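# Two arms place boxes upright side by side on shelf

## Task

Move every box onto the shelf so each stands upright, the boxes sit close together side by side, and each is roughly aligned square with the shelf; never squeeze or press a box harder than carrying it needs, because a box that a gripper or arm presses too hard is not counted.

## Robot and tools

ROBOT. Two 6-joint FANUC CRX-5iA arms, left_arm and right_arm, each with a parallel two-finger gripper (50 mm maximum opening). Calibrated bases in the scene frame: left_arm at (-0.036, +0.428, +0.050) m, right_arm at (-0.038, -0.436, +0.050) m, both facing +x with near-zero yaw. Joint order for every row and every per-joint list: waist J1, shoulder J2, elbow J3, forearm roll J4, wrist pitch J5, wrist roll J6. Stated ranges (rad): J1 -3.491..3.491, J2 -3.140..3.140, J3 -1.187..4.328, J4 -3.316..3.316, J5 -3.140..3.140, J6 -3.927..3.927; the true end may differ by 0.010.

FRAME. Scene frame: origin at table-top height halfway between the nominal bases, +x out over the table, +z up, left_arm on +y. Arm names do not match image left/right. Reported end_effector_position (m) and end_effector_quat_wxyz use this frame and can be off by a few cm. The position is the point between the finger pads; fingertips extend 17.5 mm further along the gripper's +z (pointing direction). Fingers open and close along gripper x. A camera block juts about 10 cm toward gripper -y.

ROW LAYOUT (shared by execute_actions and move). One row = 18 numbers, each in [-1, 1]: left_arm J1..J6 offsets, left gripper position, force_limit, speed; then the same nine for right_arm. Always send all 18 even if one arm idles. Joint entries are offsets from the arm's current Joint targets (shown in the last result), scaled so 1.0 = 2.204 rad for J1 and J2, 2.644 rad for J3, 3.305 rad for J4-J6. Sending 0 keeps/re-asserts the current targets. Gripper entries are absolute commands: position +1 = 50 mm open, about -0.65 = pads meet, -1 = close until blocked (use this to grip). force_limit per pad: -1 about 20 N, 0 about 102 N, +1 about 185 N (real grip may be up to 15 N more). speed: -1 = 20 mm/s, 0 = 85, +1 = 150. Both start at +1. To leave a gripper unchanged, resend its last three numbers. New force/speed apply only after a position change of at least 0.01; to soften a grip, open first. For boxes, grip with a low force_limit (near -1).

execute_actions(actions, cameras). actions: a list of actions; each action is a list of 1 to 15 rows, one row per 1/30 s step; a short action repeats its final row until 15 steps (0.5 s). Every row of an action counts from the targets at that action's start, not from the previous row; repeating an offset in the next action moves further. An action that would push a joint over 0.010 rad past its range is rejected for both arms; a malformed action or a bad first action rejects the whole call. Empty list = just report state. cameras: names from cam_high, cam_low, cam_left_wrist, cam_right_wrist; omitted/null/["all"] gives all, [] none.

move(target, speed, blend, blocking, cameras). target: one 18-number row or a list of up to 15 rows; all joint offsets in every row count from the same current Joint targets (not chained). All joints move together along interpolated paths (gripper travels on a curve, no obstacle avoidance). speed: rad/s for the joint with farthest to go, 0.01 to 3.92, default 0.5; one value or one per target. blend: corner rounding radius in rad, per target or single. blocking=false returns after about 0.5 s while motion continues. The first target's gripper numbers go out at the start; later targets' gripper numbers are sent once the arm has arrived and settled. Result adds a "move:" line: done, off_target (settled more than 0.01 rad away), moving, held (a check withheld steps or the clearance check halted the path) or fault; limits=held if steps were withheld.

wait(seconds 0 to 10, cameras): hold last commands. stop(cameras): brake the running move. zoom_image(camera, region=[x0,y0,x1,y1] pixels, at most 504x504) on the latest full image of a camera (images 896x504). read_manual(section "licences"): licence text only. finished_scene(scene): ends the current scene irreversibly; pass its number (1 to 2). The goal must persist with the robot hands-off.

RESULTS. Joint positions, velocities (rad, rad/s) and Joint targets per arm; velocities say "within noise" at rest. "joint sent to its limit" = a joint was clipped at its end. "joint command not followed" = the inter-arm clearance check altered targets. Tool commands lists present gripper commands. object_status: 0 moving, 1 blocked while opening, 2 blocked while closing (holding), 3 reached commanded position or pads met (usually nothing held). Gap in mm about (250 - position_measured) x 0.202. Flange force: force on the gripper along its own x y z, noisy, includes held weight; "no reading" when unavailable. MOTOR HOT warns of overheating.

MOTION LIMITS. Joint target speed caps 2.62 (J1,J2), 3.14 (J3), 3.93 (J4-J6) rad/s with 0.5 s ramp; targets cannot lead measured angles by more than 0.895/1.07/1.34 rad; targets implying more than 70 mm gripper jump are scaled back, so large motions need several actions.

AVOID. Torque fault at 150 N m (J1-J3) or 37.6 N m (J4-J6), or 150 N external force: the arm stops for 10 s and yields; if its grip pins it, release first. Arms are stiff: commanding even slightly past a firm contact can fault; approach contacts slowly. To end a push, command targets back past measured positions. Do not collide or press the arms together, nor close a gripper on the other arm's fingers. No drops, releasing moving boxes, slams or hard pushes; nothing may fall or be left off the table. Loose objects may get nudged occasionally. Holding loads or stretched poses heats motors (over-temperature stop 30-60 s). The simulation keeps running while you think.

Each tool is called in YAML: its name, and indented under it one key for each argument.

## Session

execute_actions:
  actions: []

Scene clock: 0.00 s.
left_arm: end_effector_position=(+1.0163, +0.6770, +0.3122) position_measured=3 object_status=3 end_effector_quat_wxyz=(+0.683, -0.141, +0.686, -0.208) | right_arm: end_effector_position=(+0.3501, -0.3932, +0.2618) position_measured=3 object_status=3 end_effector_quat_wxyz=(-0.004, -0.185, +0.666, -0.723)
Joint positions: left_arm=[0.268 1.087 0.636 2.511 -0.563 -0.513] | right_arm=[1.032 0.475 -0.673 0.865 -1.902 0.595]
Joint velocities: within noise
Flange force (N): no reading
Joint targets: left_arm=[0.268 1.087 0.636 2.511 -0.563 -0.513] | right_arm=[1.032 0.475 -0.673 0.865 -1.902 0.595]
Tool commands: left_gripper/position=+1.0 left_gripper/force_limit=+1.0 left_gripper/speed=+1.0 right_gripper/position=+1.0 right_gripper/force_limit=+1.0 right_gripper/speed=+1.0

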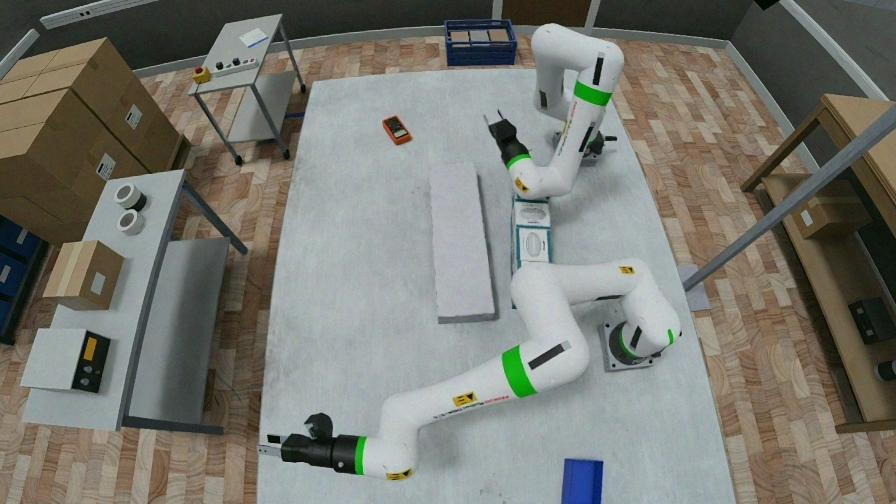

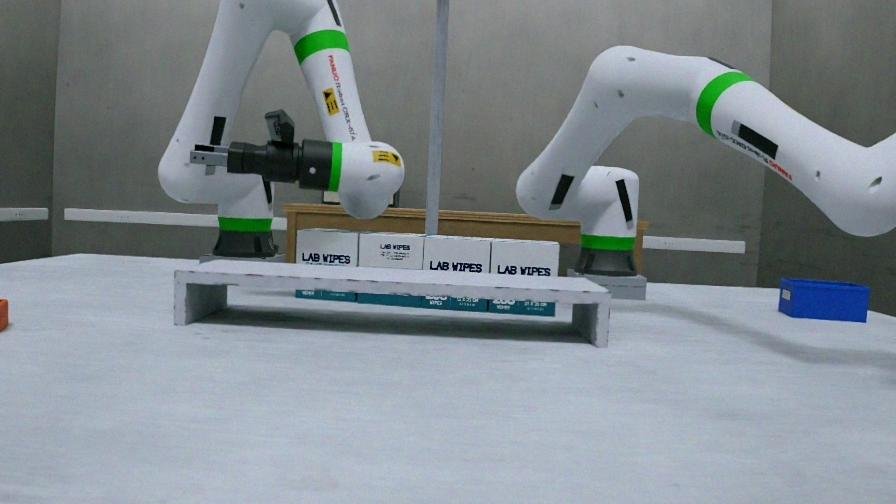

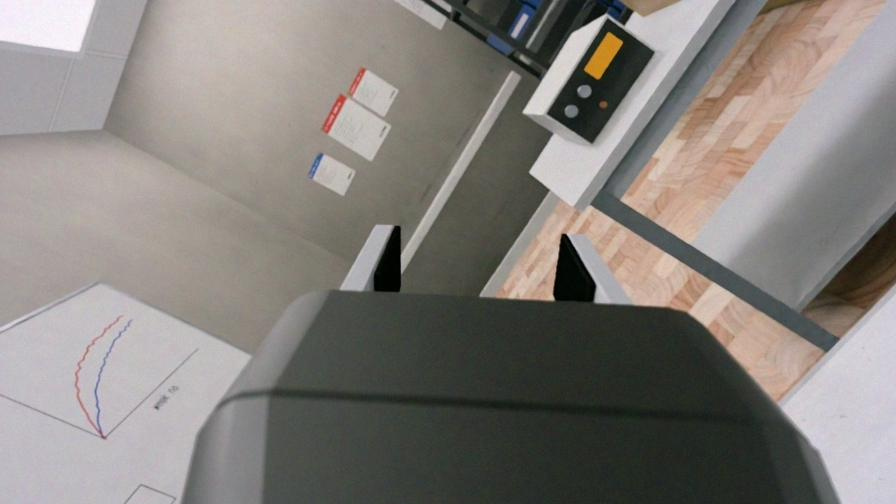

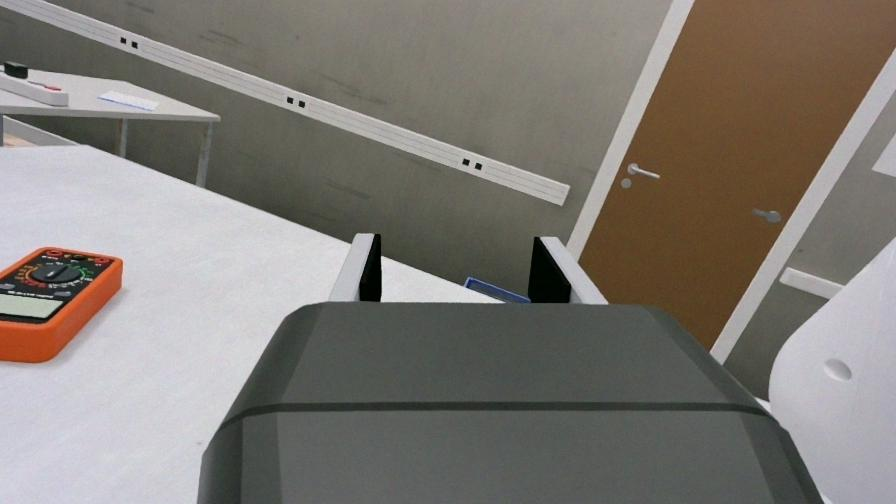

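move:
  target:
    - [0,-0.6293,-0.2405,-0.711,0,-0.3026,1,1,1,0,-0.3516,0.2545,0,0,0,1,1,1]
    - [0.1928,-0.6293,-0.2405,-0.9985,0.363,-0.484,1,1,1,-0.7568,-0.3516,0.2545,-0.5519,0.0294,-0.3328,1,1,1]
  speed: 1.0
  cameras: ["cam_high","cam_low"]

zoom_image:
  camera: "cam_high"
  region: [420, 150, 580, 340]

zoom_image:
  camera: "cam_low"
  region: [160, 200, 664, 360]

Scene clock: 7.10 s.
left_arm: end_effector_position=(+0.5131, +0.5647, +0.8652) position_measured=3 object_status=3 end_effector_quat_wxyz=(+0.677, -0.305, +0.298, -0.600) | right_arm: end_effector_position=(+0.3106, -0.4753, +0.4623) position_measured=3 object_status=3 end_effector_quat_wxyz=(-0.271, +0.841, +0.307, +0.354)
Joint positions: left_arm=[0.693 -0.299 0 -0.79 0.637 -2.113] | right_arm=[-0.635 -0.3 0 -0.959 -1.804 -0.505]
Joint velocities: within noise
Flange force (N): left_arm=[0.1 -0.2 1.9] | right_arm=[3.5 -0.4 1.4]
Joint targets: left_arm=[0.693 -0.299 0.000 -0.790 0.637 -2.113] | right_arm=[-0.635 -0.300 0.000 -0.959 -1.804 -0.505]
move: done
Images, in order (width x height): cam_high 896x504, cam_low 896x504.

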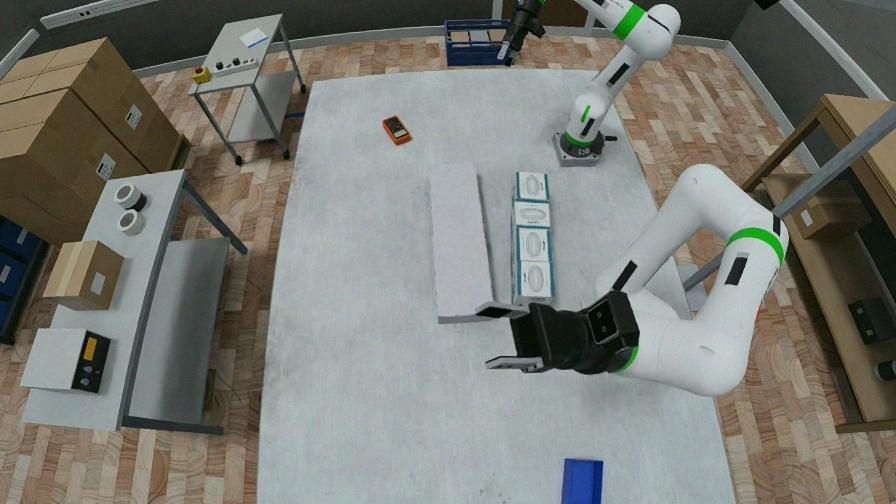

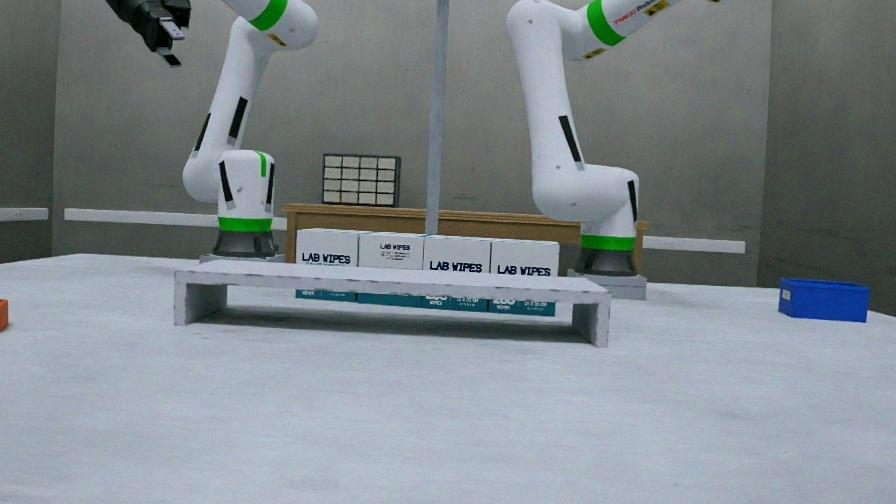

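Scaled by 2.653 from the camera's 896x504 image, which has a finer 1280x720 frame.

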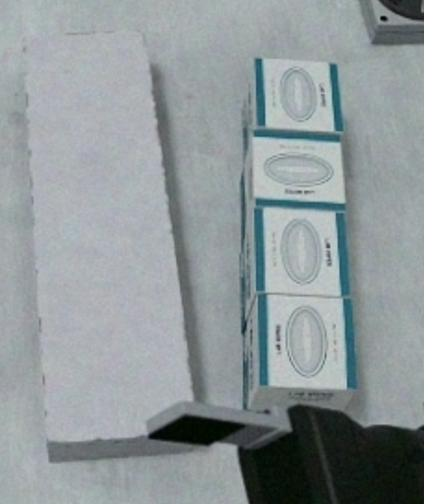

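Scaled by 1.000.

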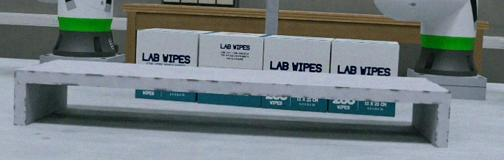

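move:
  target:
    - [0,0,0,-0.426,0.3564,-0.1595,1,1,1,0,0,0,0,0,0,1,1,1]
    - [0,0.4083,-0.129,-0.426,0.3564,-0.1595,1,1,1,0,0.4065,-0.1324,0,0,0,1,1,1]
  speed: [1.2,0.7]

zoom_image:
  camera: "cam_high"
  region: [420, 150, 580, 340]

zoom_image:
  camera: "cam_left_wrist"
  region: [200, 0, 600, 310]

zoom_image:
  camera: "cam_right_wrist"
  region: [300, 0, 700, 310]

Scene clock: 11.13 s.
left_arm: end_effector_position=(+0.2341, +0.4191, +0.1196) position_measured=3 object_status=3 end_effector_quat_wxyz=(+0.000, +0.001, +0.755, -0.656) | right_arm: end_effector_position=(+0.2356, -0.4198, +0.1193) position_measured=3 object_status=3 end_effector_quat_wxyz=(-0.656, +0.755, +0.000, +0.000)
Joint positions: left_arm=[0.693 0.6 -0.342 -2.198 1.815 -2.641] | right_arm=[-0.635 0.596 -0.35 -0.959 -1.804 -0.505]
Joint velocities: within noise
Flange force (N): left_arm=[-1.0 -4.1 0.2] | right_arm=[-0.4 -5.7 1.6]
Joint targets: left_arm=[0.693 0.600 -0.342 -2.198 1.815 -2.641] | right_arm=[-0.635 0.596 -0.350 -0.959 -1.804 -0.505]
move: done

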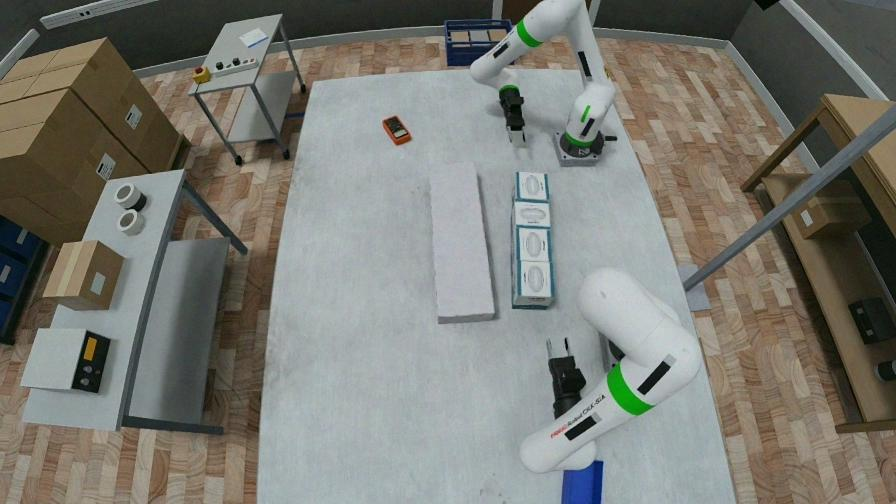

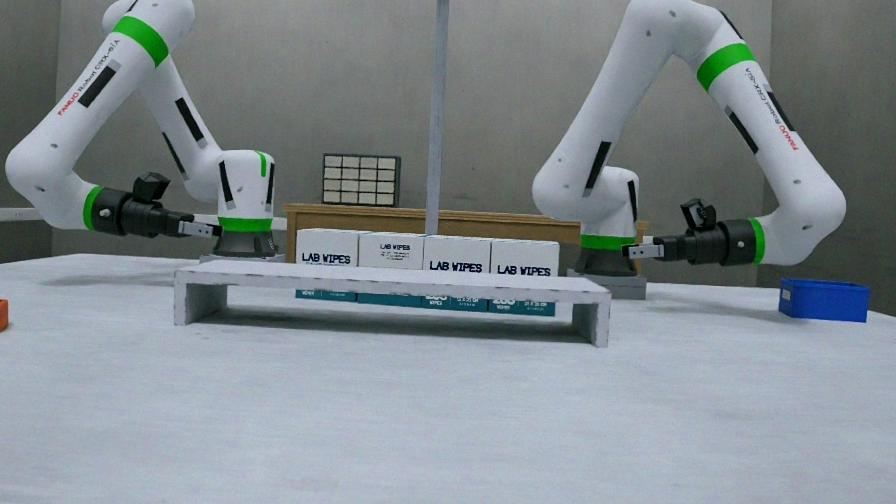

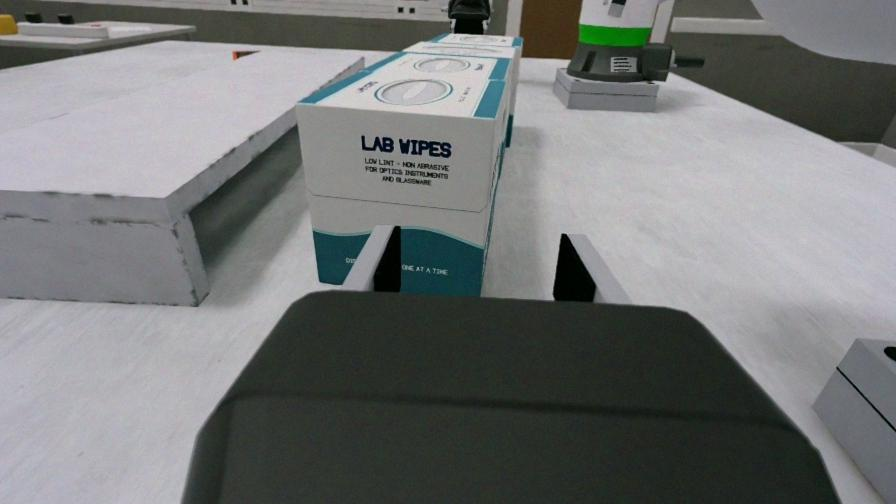

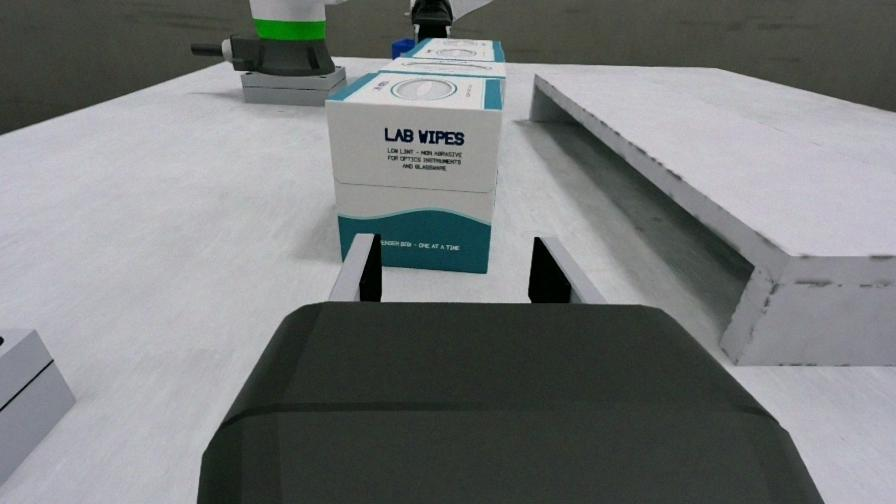

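Scaled by 2.653 from the camera's 896x504 image, which has a finer 1280x720 frame.

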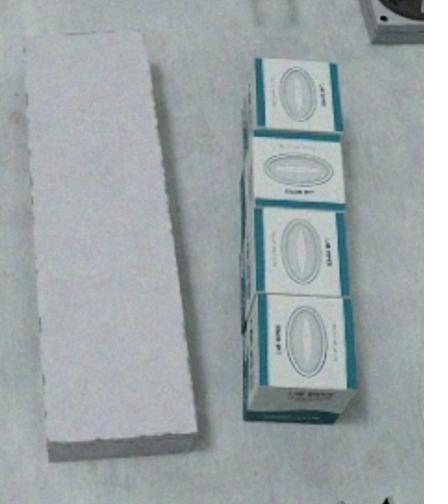

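Scaled by 1.260 from the camera's 896x504 image, which has a finer 1280x720 frame.

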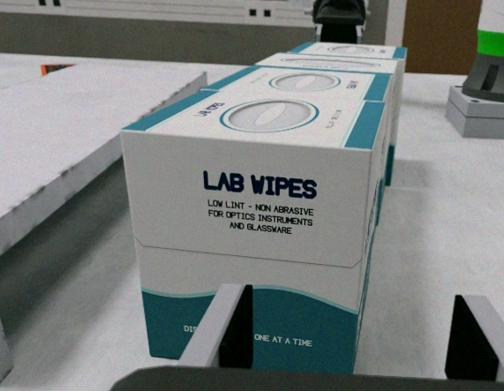

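Scaled by 1.260 from the camera's 896x504 image, which has a finer 1280x720 frame.

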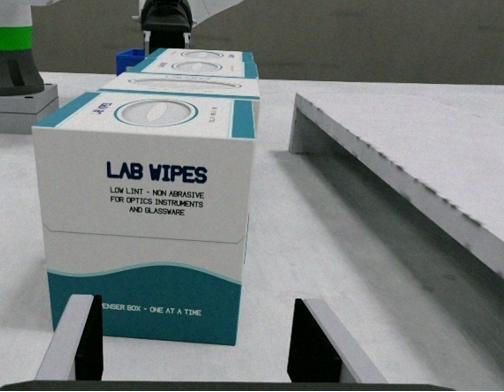

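zoom_image:
  camera: "cam_left_wrist"
  region: [440, 20, 560, 160]

zoom_image:
  camera: "cam_right_wrist"
  region: [400, 20, 540, 160]

zoom_image:
  camera: "cam_high"
  region: [490, 160, 570, 320]

Scaled by 3.600 from the camera's 896x504 image, which has a finer 1280x720 frame.

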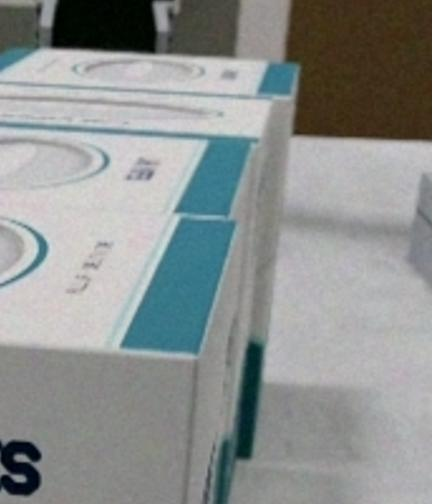

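Scaled by 3.600 from the camera's 896x504 image, which has a finer 1280x720 frame.

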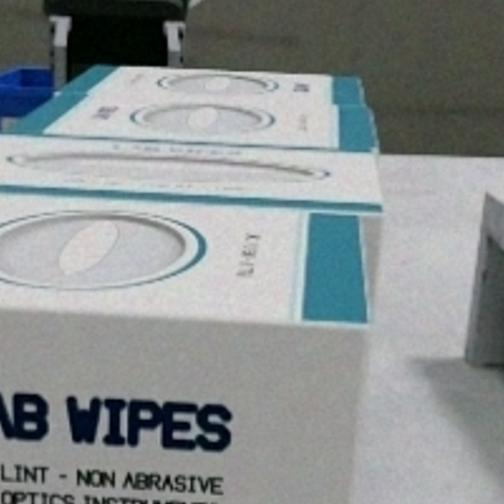

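Scaled by 3.150 from the camera's 896x504 image, which has a finer 1280x720 frame.

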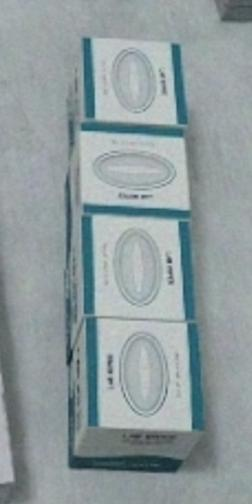

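move:
  target: [-0.16239,0.08307,0.02039,0.05732,-0.05202,-0.01421,1,1,1,0.10567,0.06417,-0.10038,-0.09435,0.09397,0.08920,1,1,1]
  speed: 0.25

zoom_image:
  camera: "cam_high"
  region: [480, 150, 580, 350]

Scene clock: 22.20 s.
left_arm: end_effector_position=(+0.2831, +0.2850, +0.0477) position_measured=3 object_status=3 end_effector_quat_wxyz=(-0.042, +0.048, +0.753, -0.655) | right_arm: end_effector_position=(+0.2137, -0.2598, +0.0479) position_measured=3 object_status=3 end_effector_quat_wxyz=(-0.655, +0.753, -0.048, +0.041)
Joint positions: left_arm=[0.335 0.783 -0.288 -2.008 1.643 -2.687] | right_arm=[-0.403 0.738 -0.616 -1.271 -1.494 -0.211]
Joint velocities: within noise
Flange force (N): left_arm=[-0.8 -2.1 0.3] | right_arm=[0.2 -6.2 1.2]
Joint targets: left_arm=[0.335 0.783 -0.288 -2.008 1.643 -2.687] | right_arm=[-0.403 0.738 -0.616 -1.271 -1.494 -0.211]
move: done

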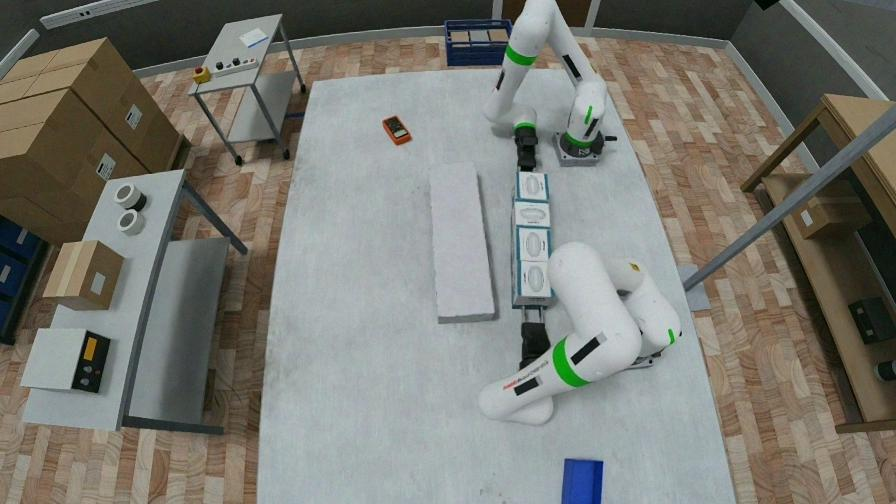

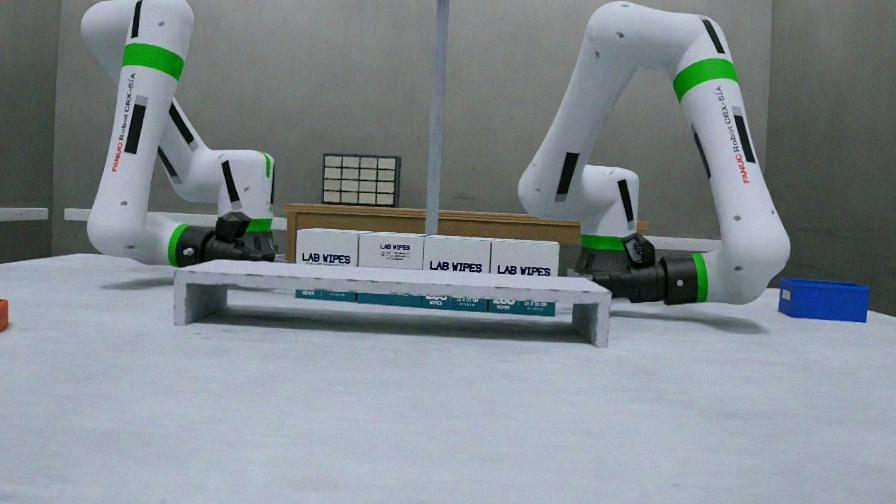

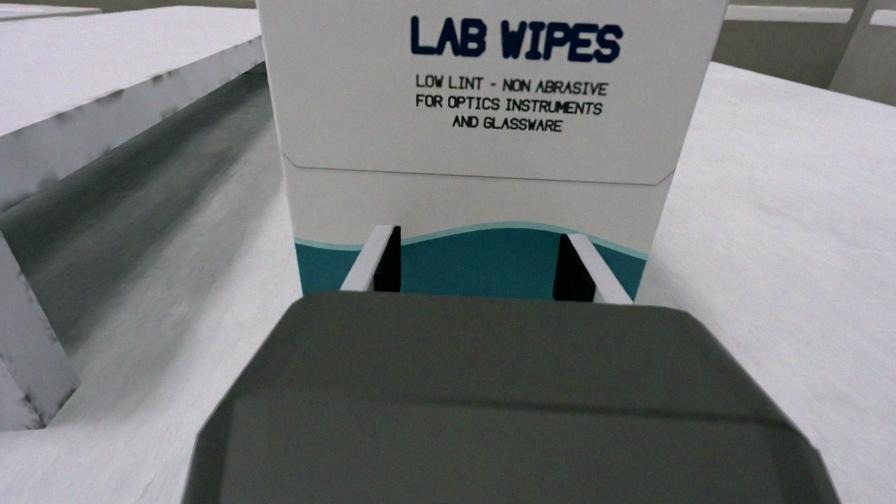

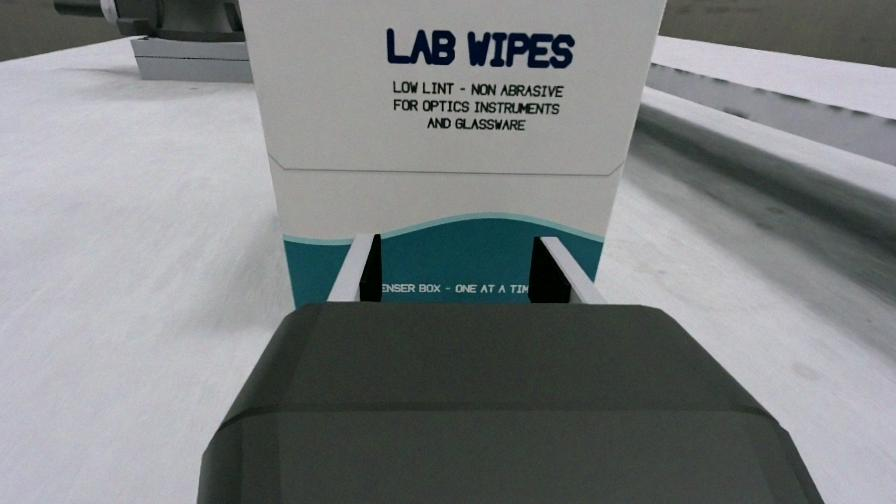

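Scaled by 2.520 from the camera's 896x504 image, which has a finer 1280x720 frame.

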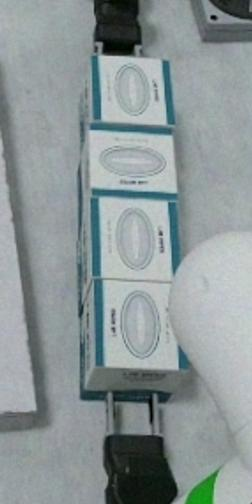

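move:
  target: [-0.00170,-0.00036,-0.00083,0.00098,-0.00066,-0.00017,1,1,1,0.01078,-0.00004,-0.00189,-0.00712,0.00185,0.00104,1,1,1]
  speed: 0.03
  cameras: []

move:
  target: [-0.00254,-0.00053,-0.00124,0.00147,-0.00100,-0.00025,1,1,1,0.00479,-0.00002,-0.00084,-0.00316,0.00082,0.00046,1,1,1]
  speed: 0.02

zoom_image:
  camera: "cam_high"
  region: [480, 150, 580, 350]

Scene clock: 28.30 s.
left_arm: end_effector_position=(+0.2828, +0.2830, +0.0477) position_measured=3 object_status=3 end_effector_quat_wxyz=(-0.042, +0.048, +0.753, -0.655) | right_arm: end_effector_position=(+0.2151, -0.2508, +0.0479) position_measured=3 object_status=3 end_effector_quat_wxyz=(-0.655, +0.753, -0.048, +0.041)
Joint positions: left_arm=[0.331 0.783 -0.29 -2.005 1.641 -2.688] | right_arm=[-0.379 0.738 -0.621 -1.294 -1.488 -0.207]
Joint velocities: within noise
Flange force (N): left_arm=[-1.3 -2.1 0.4] | right_arm=[-0.1 -5.8 0.6]
Joint targets: left_arm=[0.331 0.783 -0.290 -2.005 1.641 -2.688] | right_arm=[-0.379 0.738 -0.621 -1.294 -1.488 -0.207]
move: done
No camera images: "cameras" was empty.

Scene clock: 29.03 s.
left_arm: end_effector_position=(+0.2825, +0.2800, +0.0477) position_measured=3 object_status=3 end_effector_quat_wxyz=(-0.042, +0.048, +0.753, -0.655) | right_arm: end_effector_position=(+0.2156, -0.2468, +0.0479) position_measured=3 object_status=3 end_effector_quat_wxyz=(-0.655, +0.753, -0.048, +0.041)
Joint positions: left_arm=[0.325 0.782 -0.293 -2 1.638 -2.689] | right_arm=[-0.368 0.738 -0.623 -1.305 -1.485 -0.206]
Joint velocities: within noise
Flange force (N): left_arm=[-1.0 -1.7 0.2] | right_arm=[0.0 -5.6 0.7]
Joint targets: left_arm=[0.325 0.782 -0.293 -2.000 1.638 -2.689] | right_arm=[-0.368 0.738 -0.623 -1.305 -1.485 -0.206]
move: done

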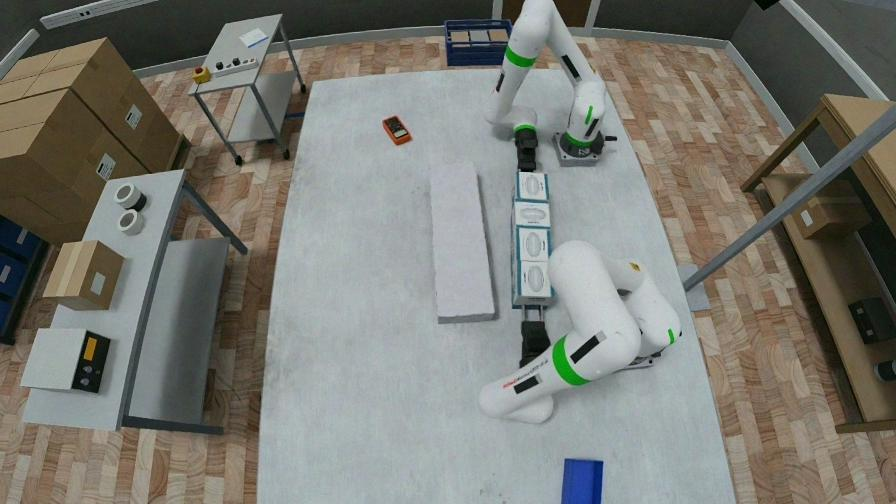

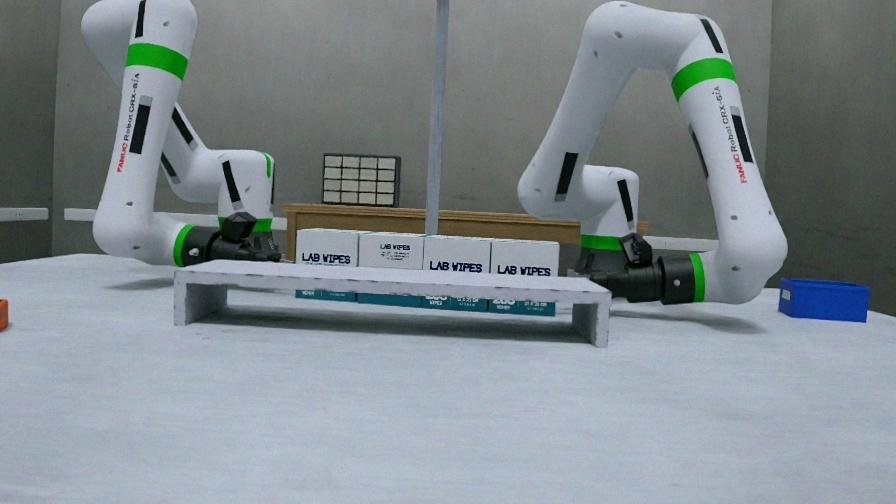

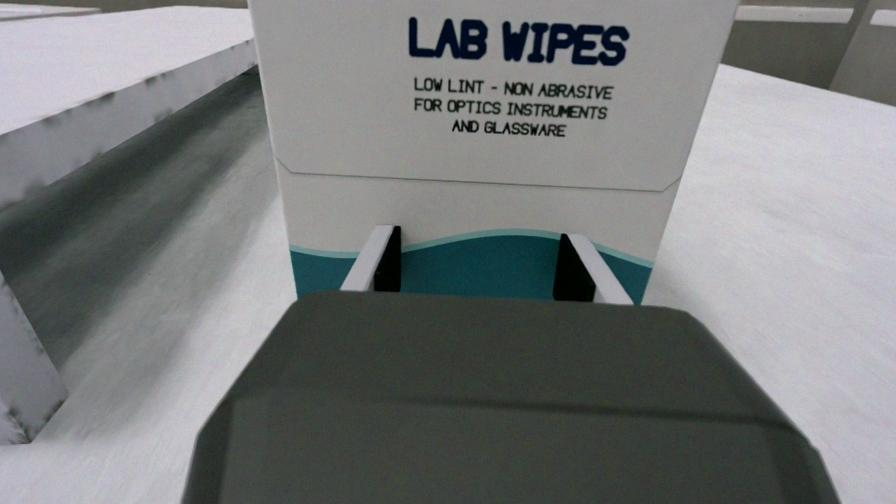

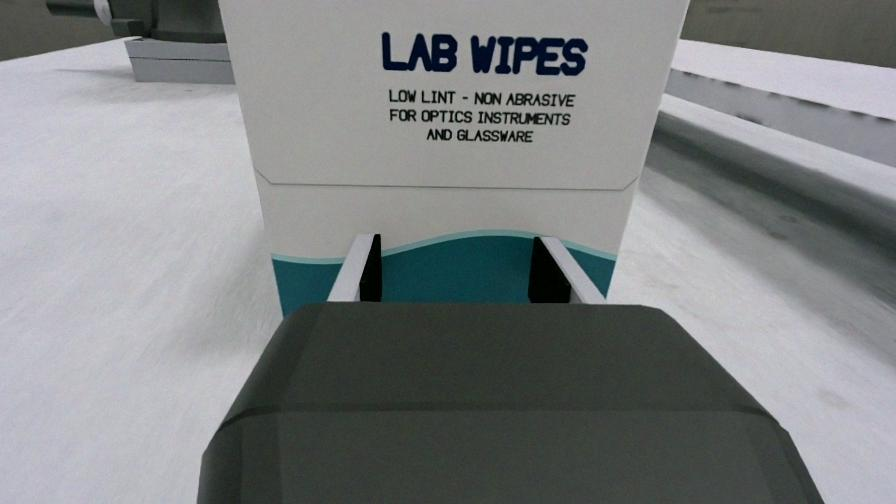

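Scaled by 2.520 from the camera's 896x504 image, which has a finer 1280x720 frame.

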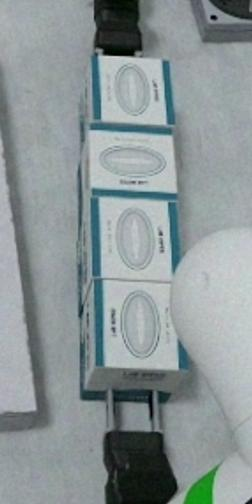

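move:
  target: [-0.00170,-0.00036,-0.00083,0.00098,-0.00066,-0.00017,1,1,1,0.00240,-0.00001,-0.00042,-0.00158,0.00041,0.00023,1,1,1]
  speed: 0.015
  cameras: []

move:
  target: [-0.00170,-0.00036,-0.00083,0.00098,-0.00066,-0.00017,1,1,1,0.00240,-0.00001,-0.00042,-0.00158,0.00041,0.00023,1,1,1]
  speed: 0.015

zoom_image:
  camera: "cam_high"
  region: [480, 150, 580, 350]

zoom_image:
  camera: "cam_low"
  region: [270, 220, 580, 330]

Scene clock: 30.47 s.
left_arm: end_effector_position=(+0.2822, +0.2781, +0.0477) position_measured=3 object_status=3 end_effector_quat_wxyz=(-0.042, +0.048, +0.753, -0.655) | right_arm: end_effector_position=(+0.2158, -0.2449, +0.0479) position_measured=3 object_status=3 end_effector_quat_wxyz=(-0.655, +0.753, -0.048, +0.041)
Joint positions: left_arm=[0.322 0.781 -0.295 -1.997 1.636 -2.689] | right_arm=[-0.363 0.737 -0.624 -1.31 -1.484 -0.205]
Joint velocities: within noise
Flange force (N): left_arm=[-1.3 -1.5 0.0] | right_arm=[0.1 -6.1 1.1]
Joint targets: left_arm=[0.322 0.781 -0.295 -1.997 1.636 -2.689] | right_arm=[-0.363 0.737 -0.624 -1.310 -1.484 -0.205]
move: done
No camera images: "cameras" was empty.

Scene clock: 31.17 s.
left_arm: end_effector_position=(+0.2820, +0.2761, +0.0477) position_measured=3 object_status=3 end_effector_quat_wxyz=(-0.042, +0.048, +0.753, -0.655) | right_arm: end_effector_position=(+0.2160, -0.2429, +0.0479) position_measured=3 object_status=3 end_effector_quat_wxyz=(-0.655, +0.753, -0.048, +0.041)
Joint positions: left_arm=[0.318 0.78 -0.298 -1.994 1.633 -2.69] | right_arm=[-0.358 0.737 -0.625 -1.315 -1.482 -0.204]
Joint velocities: within noise
Flange force (N): left_arm=[-0.8 -1.5 0.0] | right_arm=[-0.1 -5.4 0.5]
Joint targets: left_arm=[0.318 0.780 -0.298 -1.994 1.633 -2.690] | right_arm=[-0.358 0.737 -0.625 -1.315 -1.482 -0.204]
move: done

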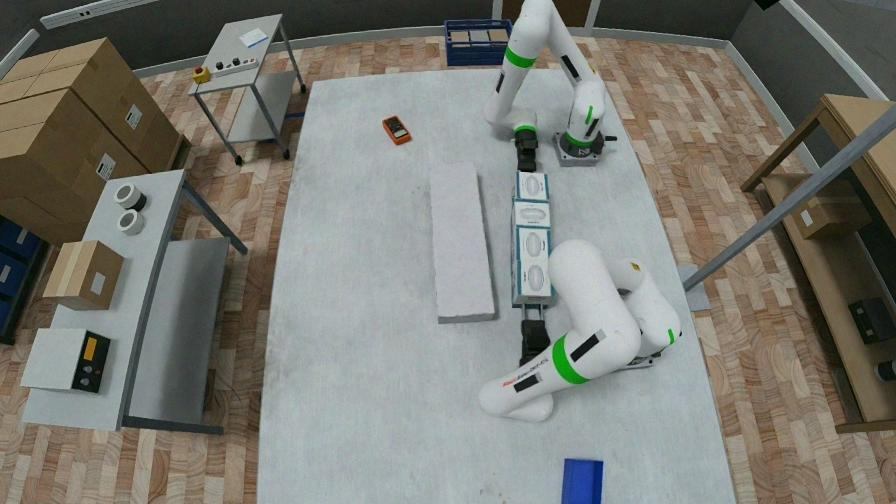

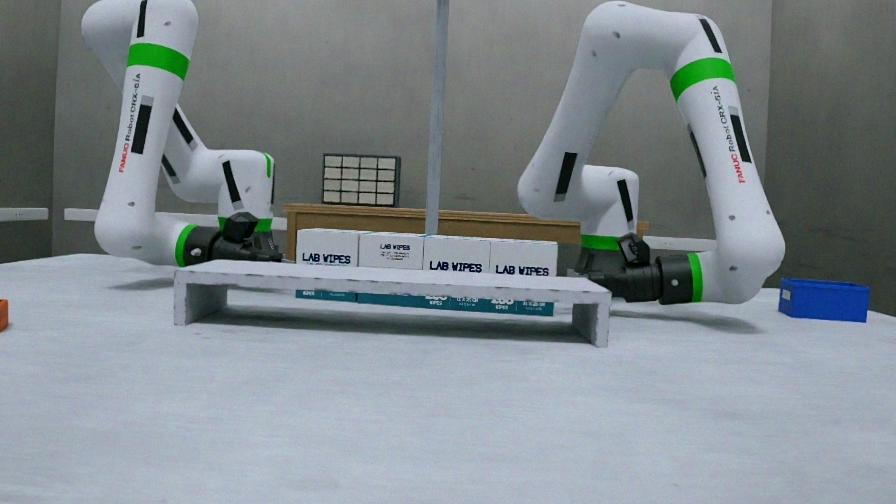

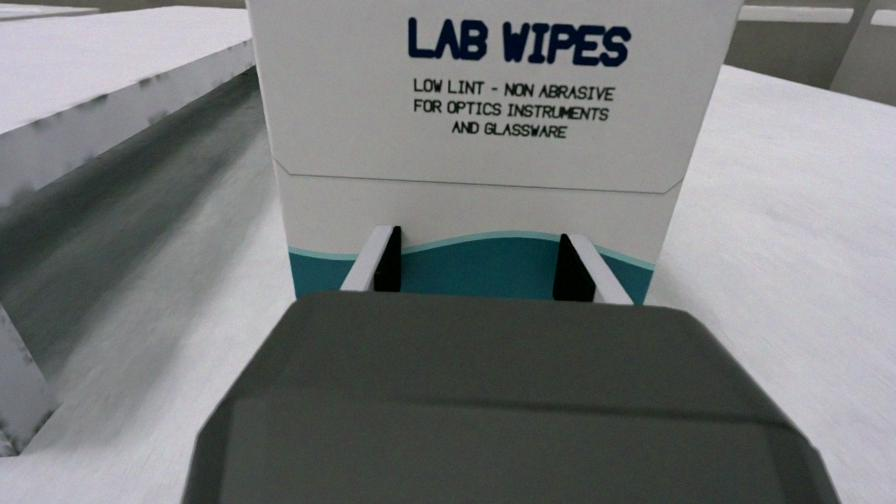

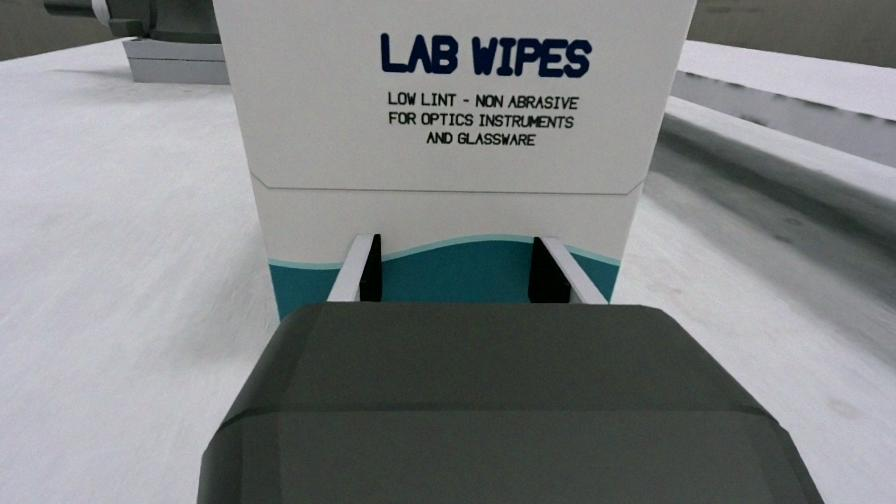

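Scaled by 2.520 from the camera's 896x504 image, which has a finer 1280x720 frame.

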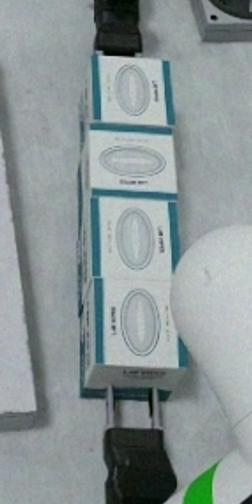

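Scaled by 1.626 from the camera's 896x504 image, which has a finer 1280x720 frame.

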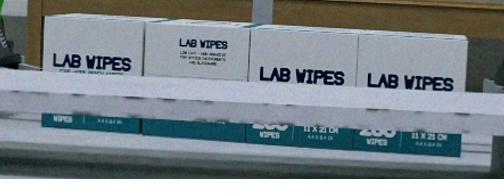

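move:
  target: [-0.00170,-0.00036,-0.00083,0.00098,-0.00066,-0.00017,1,1,1,0.00240,-0.00001,-0.00042,-0.00158,0.00041,0.00023,1,1,1]
  speed: 0.015
  cameras: []

move:
  target: [-0.00085,-0.00018,-0.00041,0.00049,-0.00033,-0.00008,1,1,1,0.00120,0,-0.00021,-0.00079,0.00021,0.00012,1,1,1]
  speed: 0.015
  cameras: ["cam_high","cam_low"]

zoom_image:
  camera: "cam_high"
  region: [480, 150, 580, 350]

zoom_image:
  camera: "cam_low"
  region: [270, 220, 580, 330]

Scene clock: 32.93 s.
left_arm: end_effector_position=(+0.2817, +0.2741, +0.0477) position_measured=3 object_status=3 end_effector_quat_wxyz=(-0.042, +0.048, +0.753, -0.655) | right_arm: end_effector_position=(+0.2162, -0.2409, +0.0479) position_measured=3 object_status=3 end_effector_quat_wxyz=(-0.655, +0.753, -0.048, +0.041)
Joint positions: left_arm=[0.314 0.779 -0.3 -1.99 1.631 -2.691] | right_arm=[-0.352 0.737 -0.626 -1.321 -1.481 -0.203]
Joint velocities: within noise
Flange force (N): left_arm=[-1.2 -1.3 -0.5] | right_arm=[0.2 -6.2 0.7]
Joint targets: left_arm=[0.314 0.779 -0.300 -1.990 1.631 -2.691] | right_arm=[-0.352 0.737 -0.626 -1.321 -1.481 -0.203]
move: done
No camera images: "cameras" was empty.

Scene clock: 33.63 s.
left_arm: end_effector_position=(+0.2816, +0.2731, +0.0477) position_measured=3 object_status=3 end_effector_quat_wxyz=(-0.042, +0.048, +0.753, -0.655) | right_arm: end_effector_position=(+0.2163, -0.2399, +0.0479) position_measured=3 object_status=3 end_effector_quat_wxyz=(-0.655, +0.753, -0.048, +0.041)
Joint positions: left_arm=[0.312 0.779 -0.301 -1.989 1.63 -2.691] | right_arm=[-0.35 0.737 -0.627 -1.323 -1.48 -0.203]
Joint velocities: within noise
Flange force (N): left_arm=[-1.1 -1.8 -0.9] | right_arm=[0.2 -6.3 0.5]
Joint targets: left_arm=[0.312 0.779 -0.301 -1.989 1.630 -2.691] | right_arm=[-0.350 0.737 -0.627 -1.323 -1.480 -0.203]
move: done
Images, in order (width x height): cam_high 896x504, cam_low 896x504.

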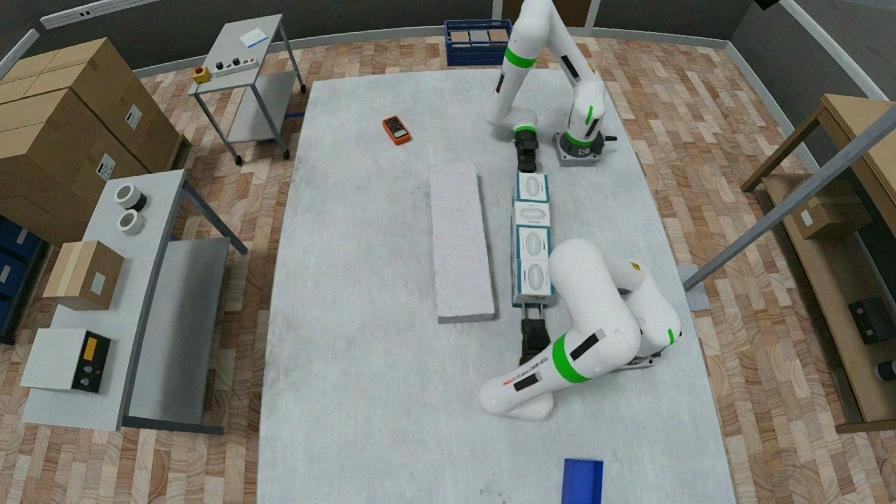

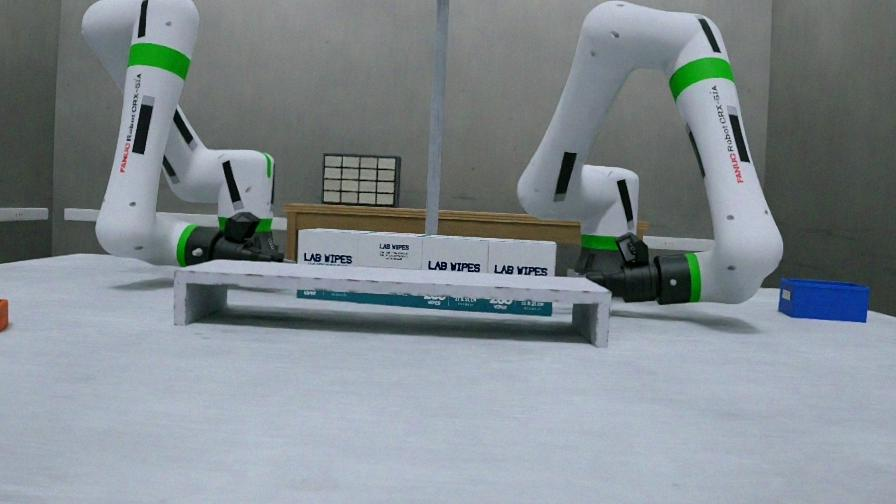

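Scaled by 2.520 from the camera's 896x504 image, which has a finer 1280x720 frame.

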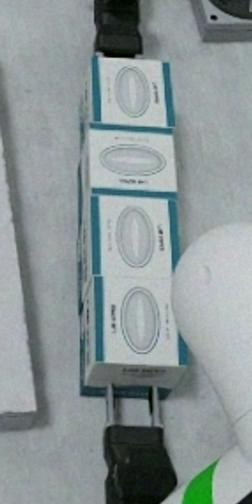

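Scaled by 1.626 from the camera's 896x504 image, which has a finer 1280x720 frame.

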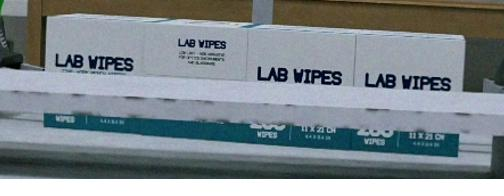

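move:
  target: [-0.00042,-0.00009,-0.00021,0.00025,-0.00017,-0.00004,1,1,1,0.00060,0,-0.00011,-0.00040,0.00010,0.00006,1,1,1]
  speed: 0.015
  cameras: []

move:
  target: [-0.00042,-0.00009,-0.00021,0.00025,-0.00017,-0.00004,1,1,1,0.00060,0,-0.00011,-0.00040,0.00010,0.00006,1,1,1]
  speed: 0.015
  cameras: []

Scene clock: 34.87 s.
left_arm: end_effector_position=(+0.2815, +0.2726, +0.0477) position_measured=3 object_status=3 end_effector_quat_wxyz=(-0.042, +0.048, +0.753, -0.655) | right_arm: end_effector_position=(+0.2164, -0.2394, +0.0479) position_measured=3 object_status=3 end_effector_quat_wxyz=(-0.655, +0.753, -0.048, +0.041)
Joint positions: left_arm=[0.311 0.779 -0.301 -1.988 1.63 -2.691] | right_arm=[-0.348 0.737 -0.627 -1.324 -1.48 -0.203]
Joint velocities: within noise
Flange force (N): left_arm=[-1.4 -1.9 -2.3] | right_arm=[0.0 -6.3 -1.0]
Joint targets: left_arm=[0.311 0.779 -0.301 -1.988 1.630 -2.691] | right_arm=[-0.348 0.737 -0.627 -1.324 -1.480 -0.203]
move: done
No camera images: "cameras" was empty.

Scene clock: 35.57 s.
left_arm: end_effector_position=(+0.2814, +0.2721, +0.0477) position_measured=3 object_status=3 end_effector_quat_wxyz=(-0.042, +0.048, +0.753, -0.655) | right_arm: end_effector_position=(+0.2164, -0.2389, +0.0479) position_measured=3 object_status=3 end_effector_quat_wxyz=(-0.655, +0.753, -0.048, +0.041)
Joint positions: left_arm=[0.31 0.778 -0.302 -1.987 1.629 -2.691] | right_arm=[-0.347 0.737 -0.627 -1.326 -1.48 -0.203]
Joint velocities: within noise
Flange force (N): left_arm=[-1.2 -1.3 -3.8] | right_arm=[0.0 -5.7 -3.2]
Joint targets: left_arm=[0.310 0.778 -0.302 -1.987 1.629 -2.691] | right_arm=[-0.347 0.737 -0.627 -1.326 -1.480 -0.203]
move: done
No camera images: "cameras" was empty.


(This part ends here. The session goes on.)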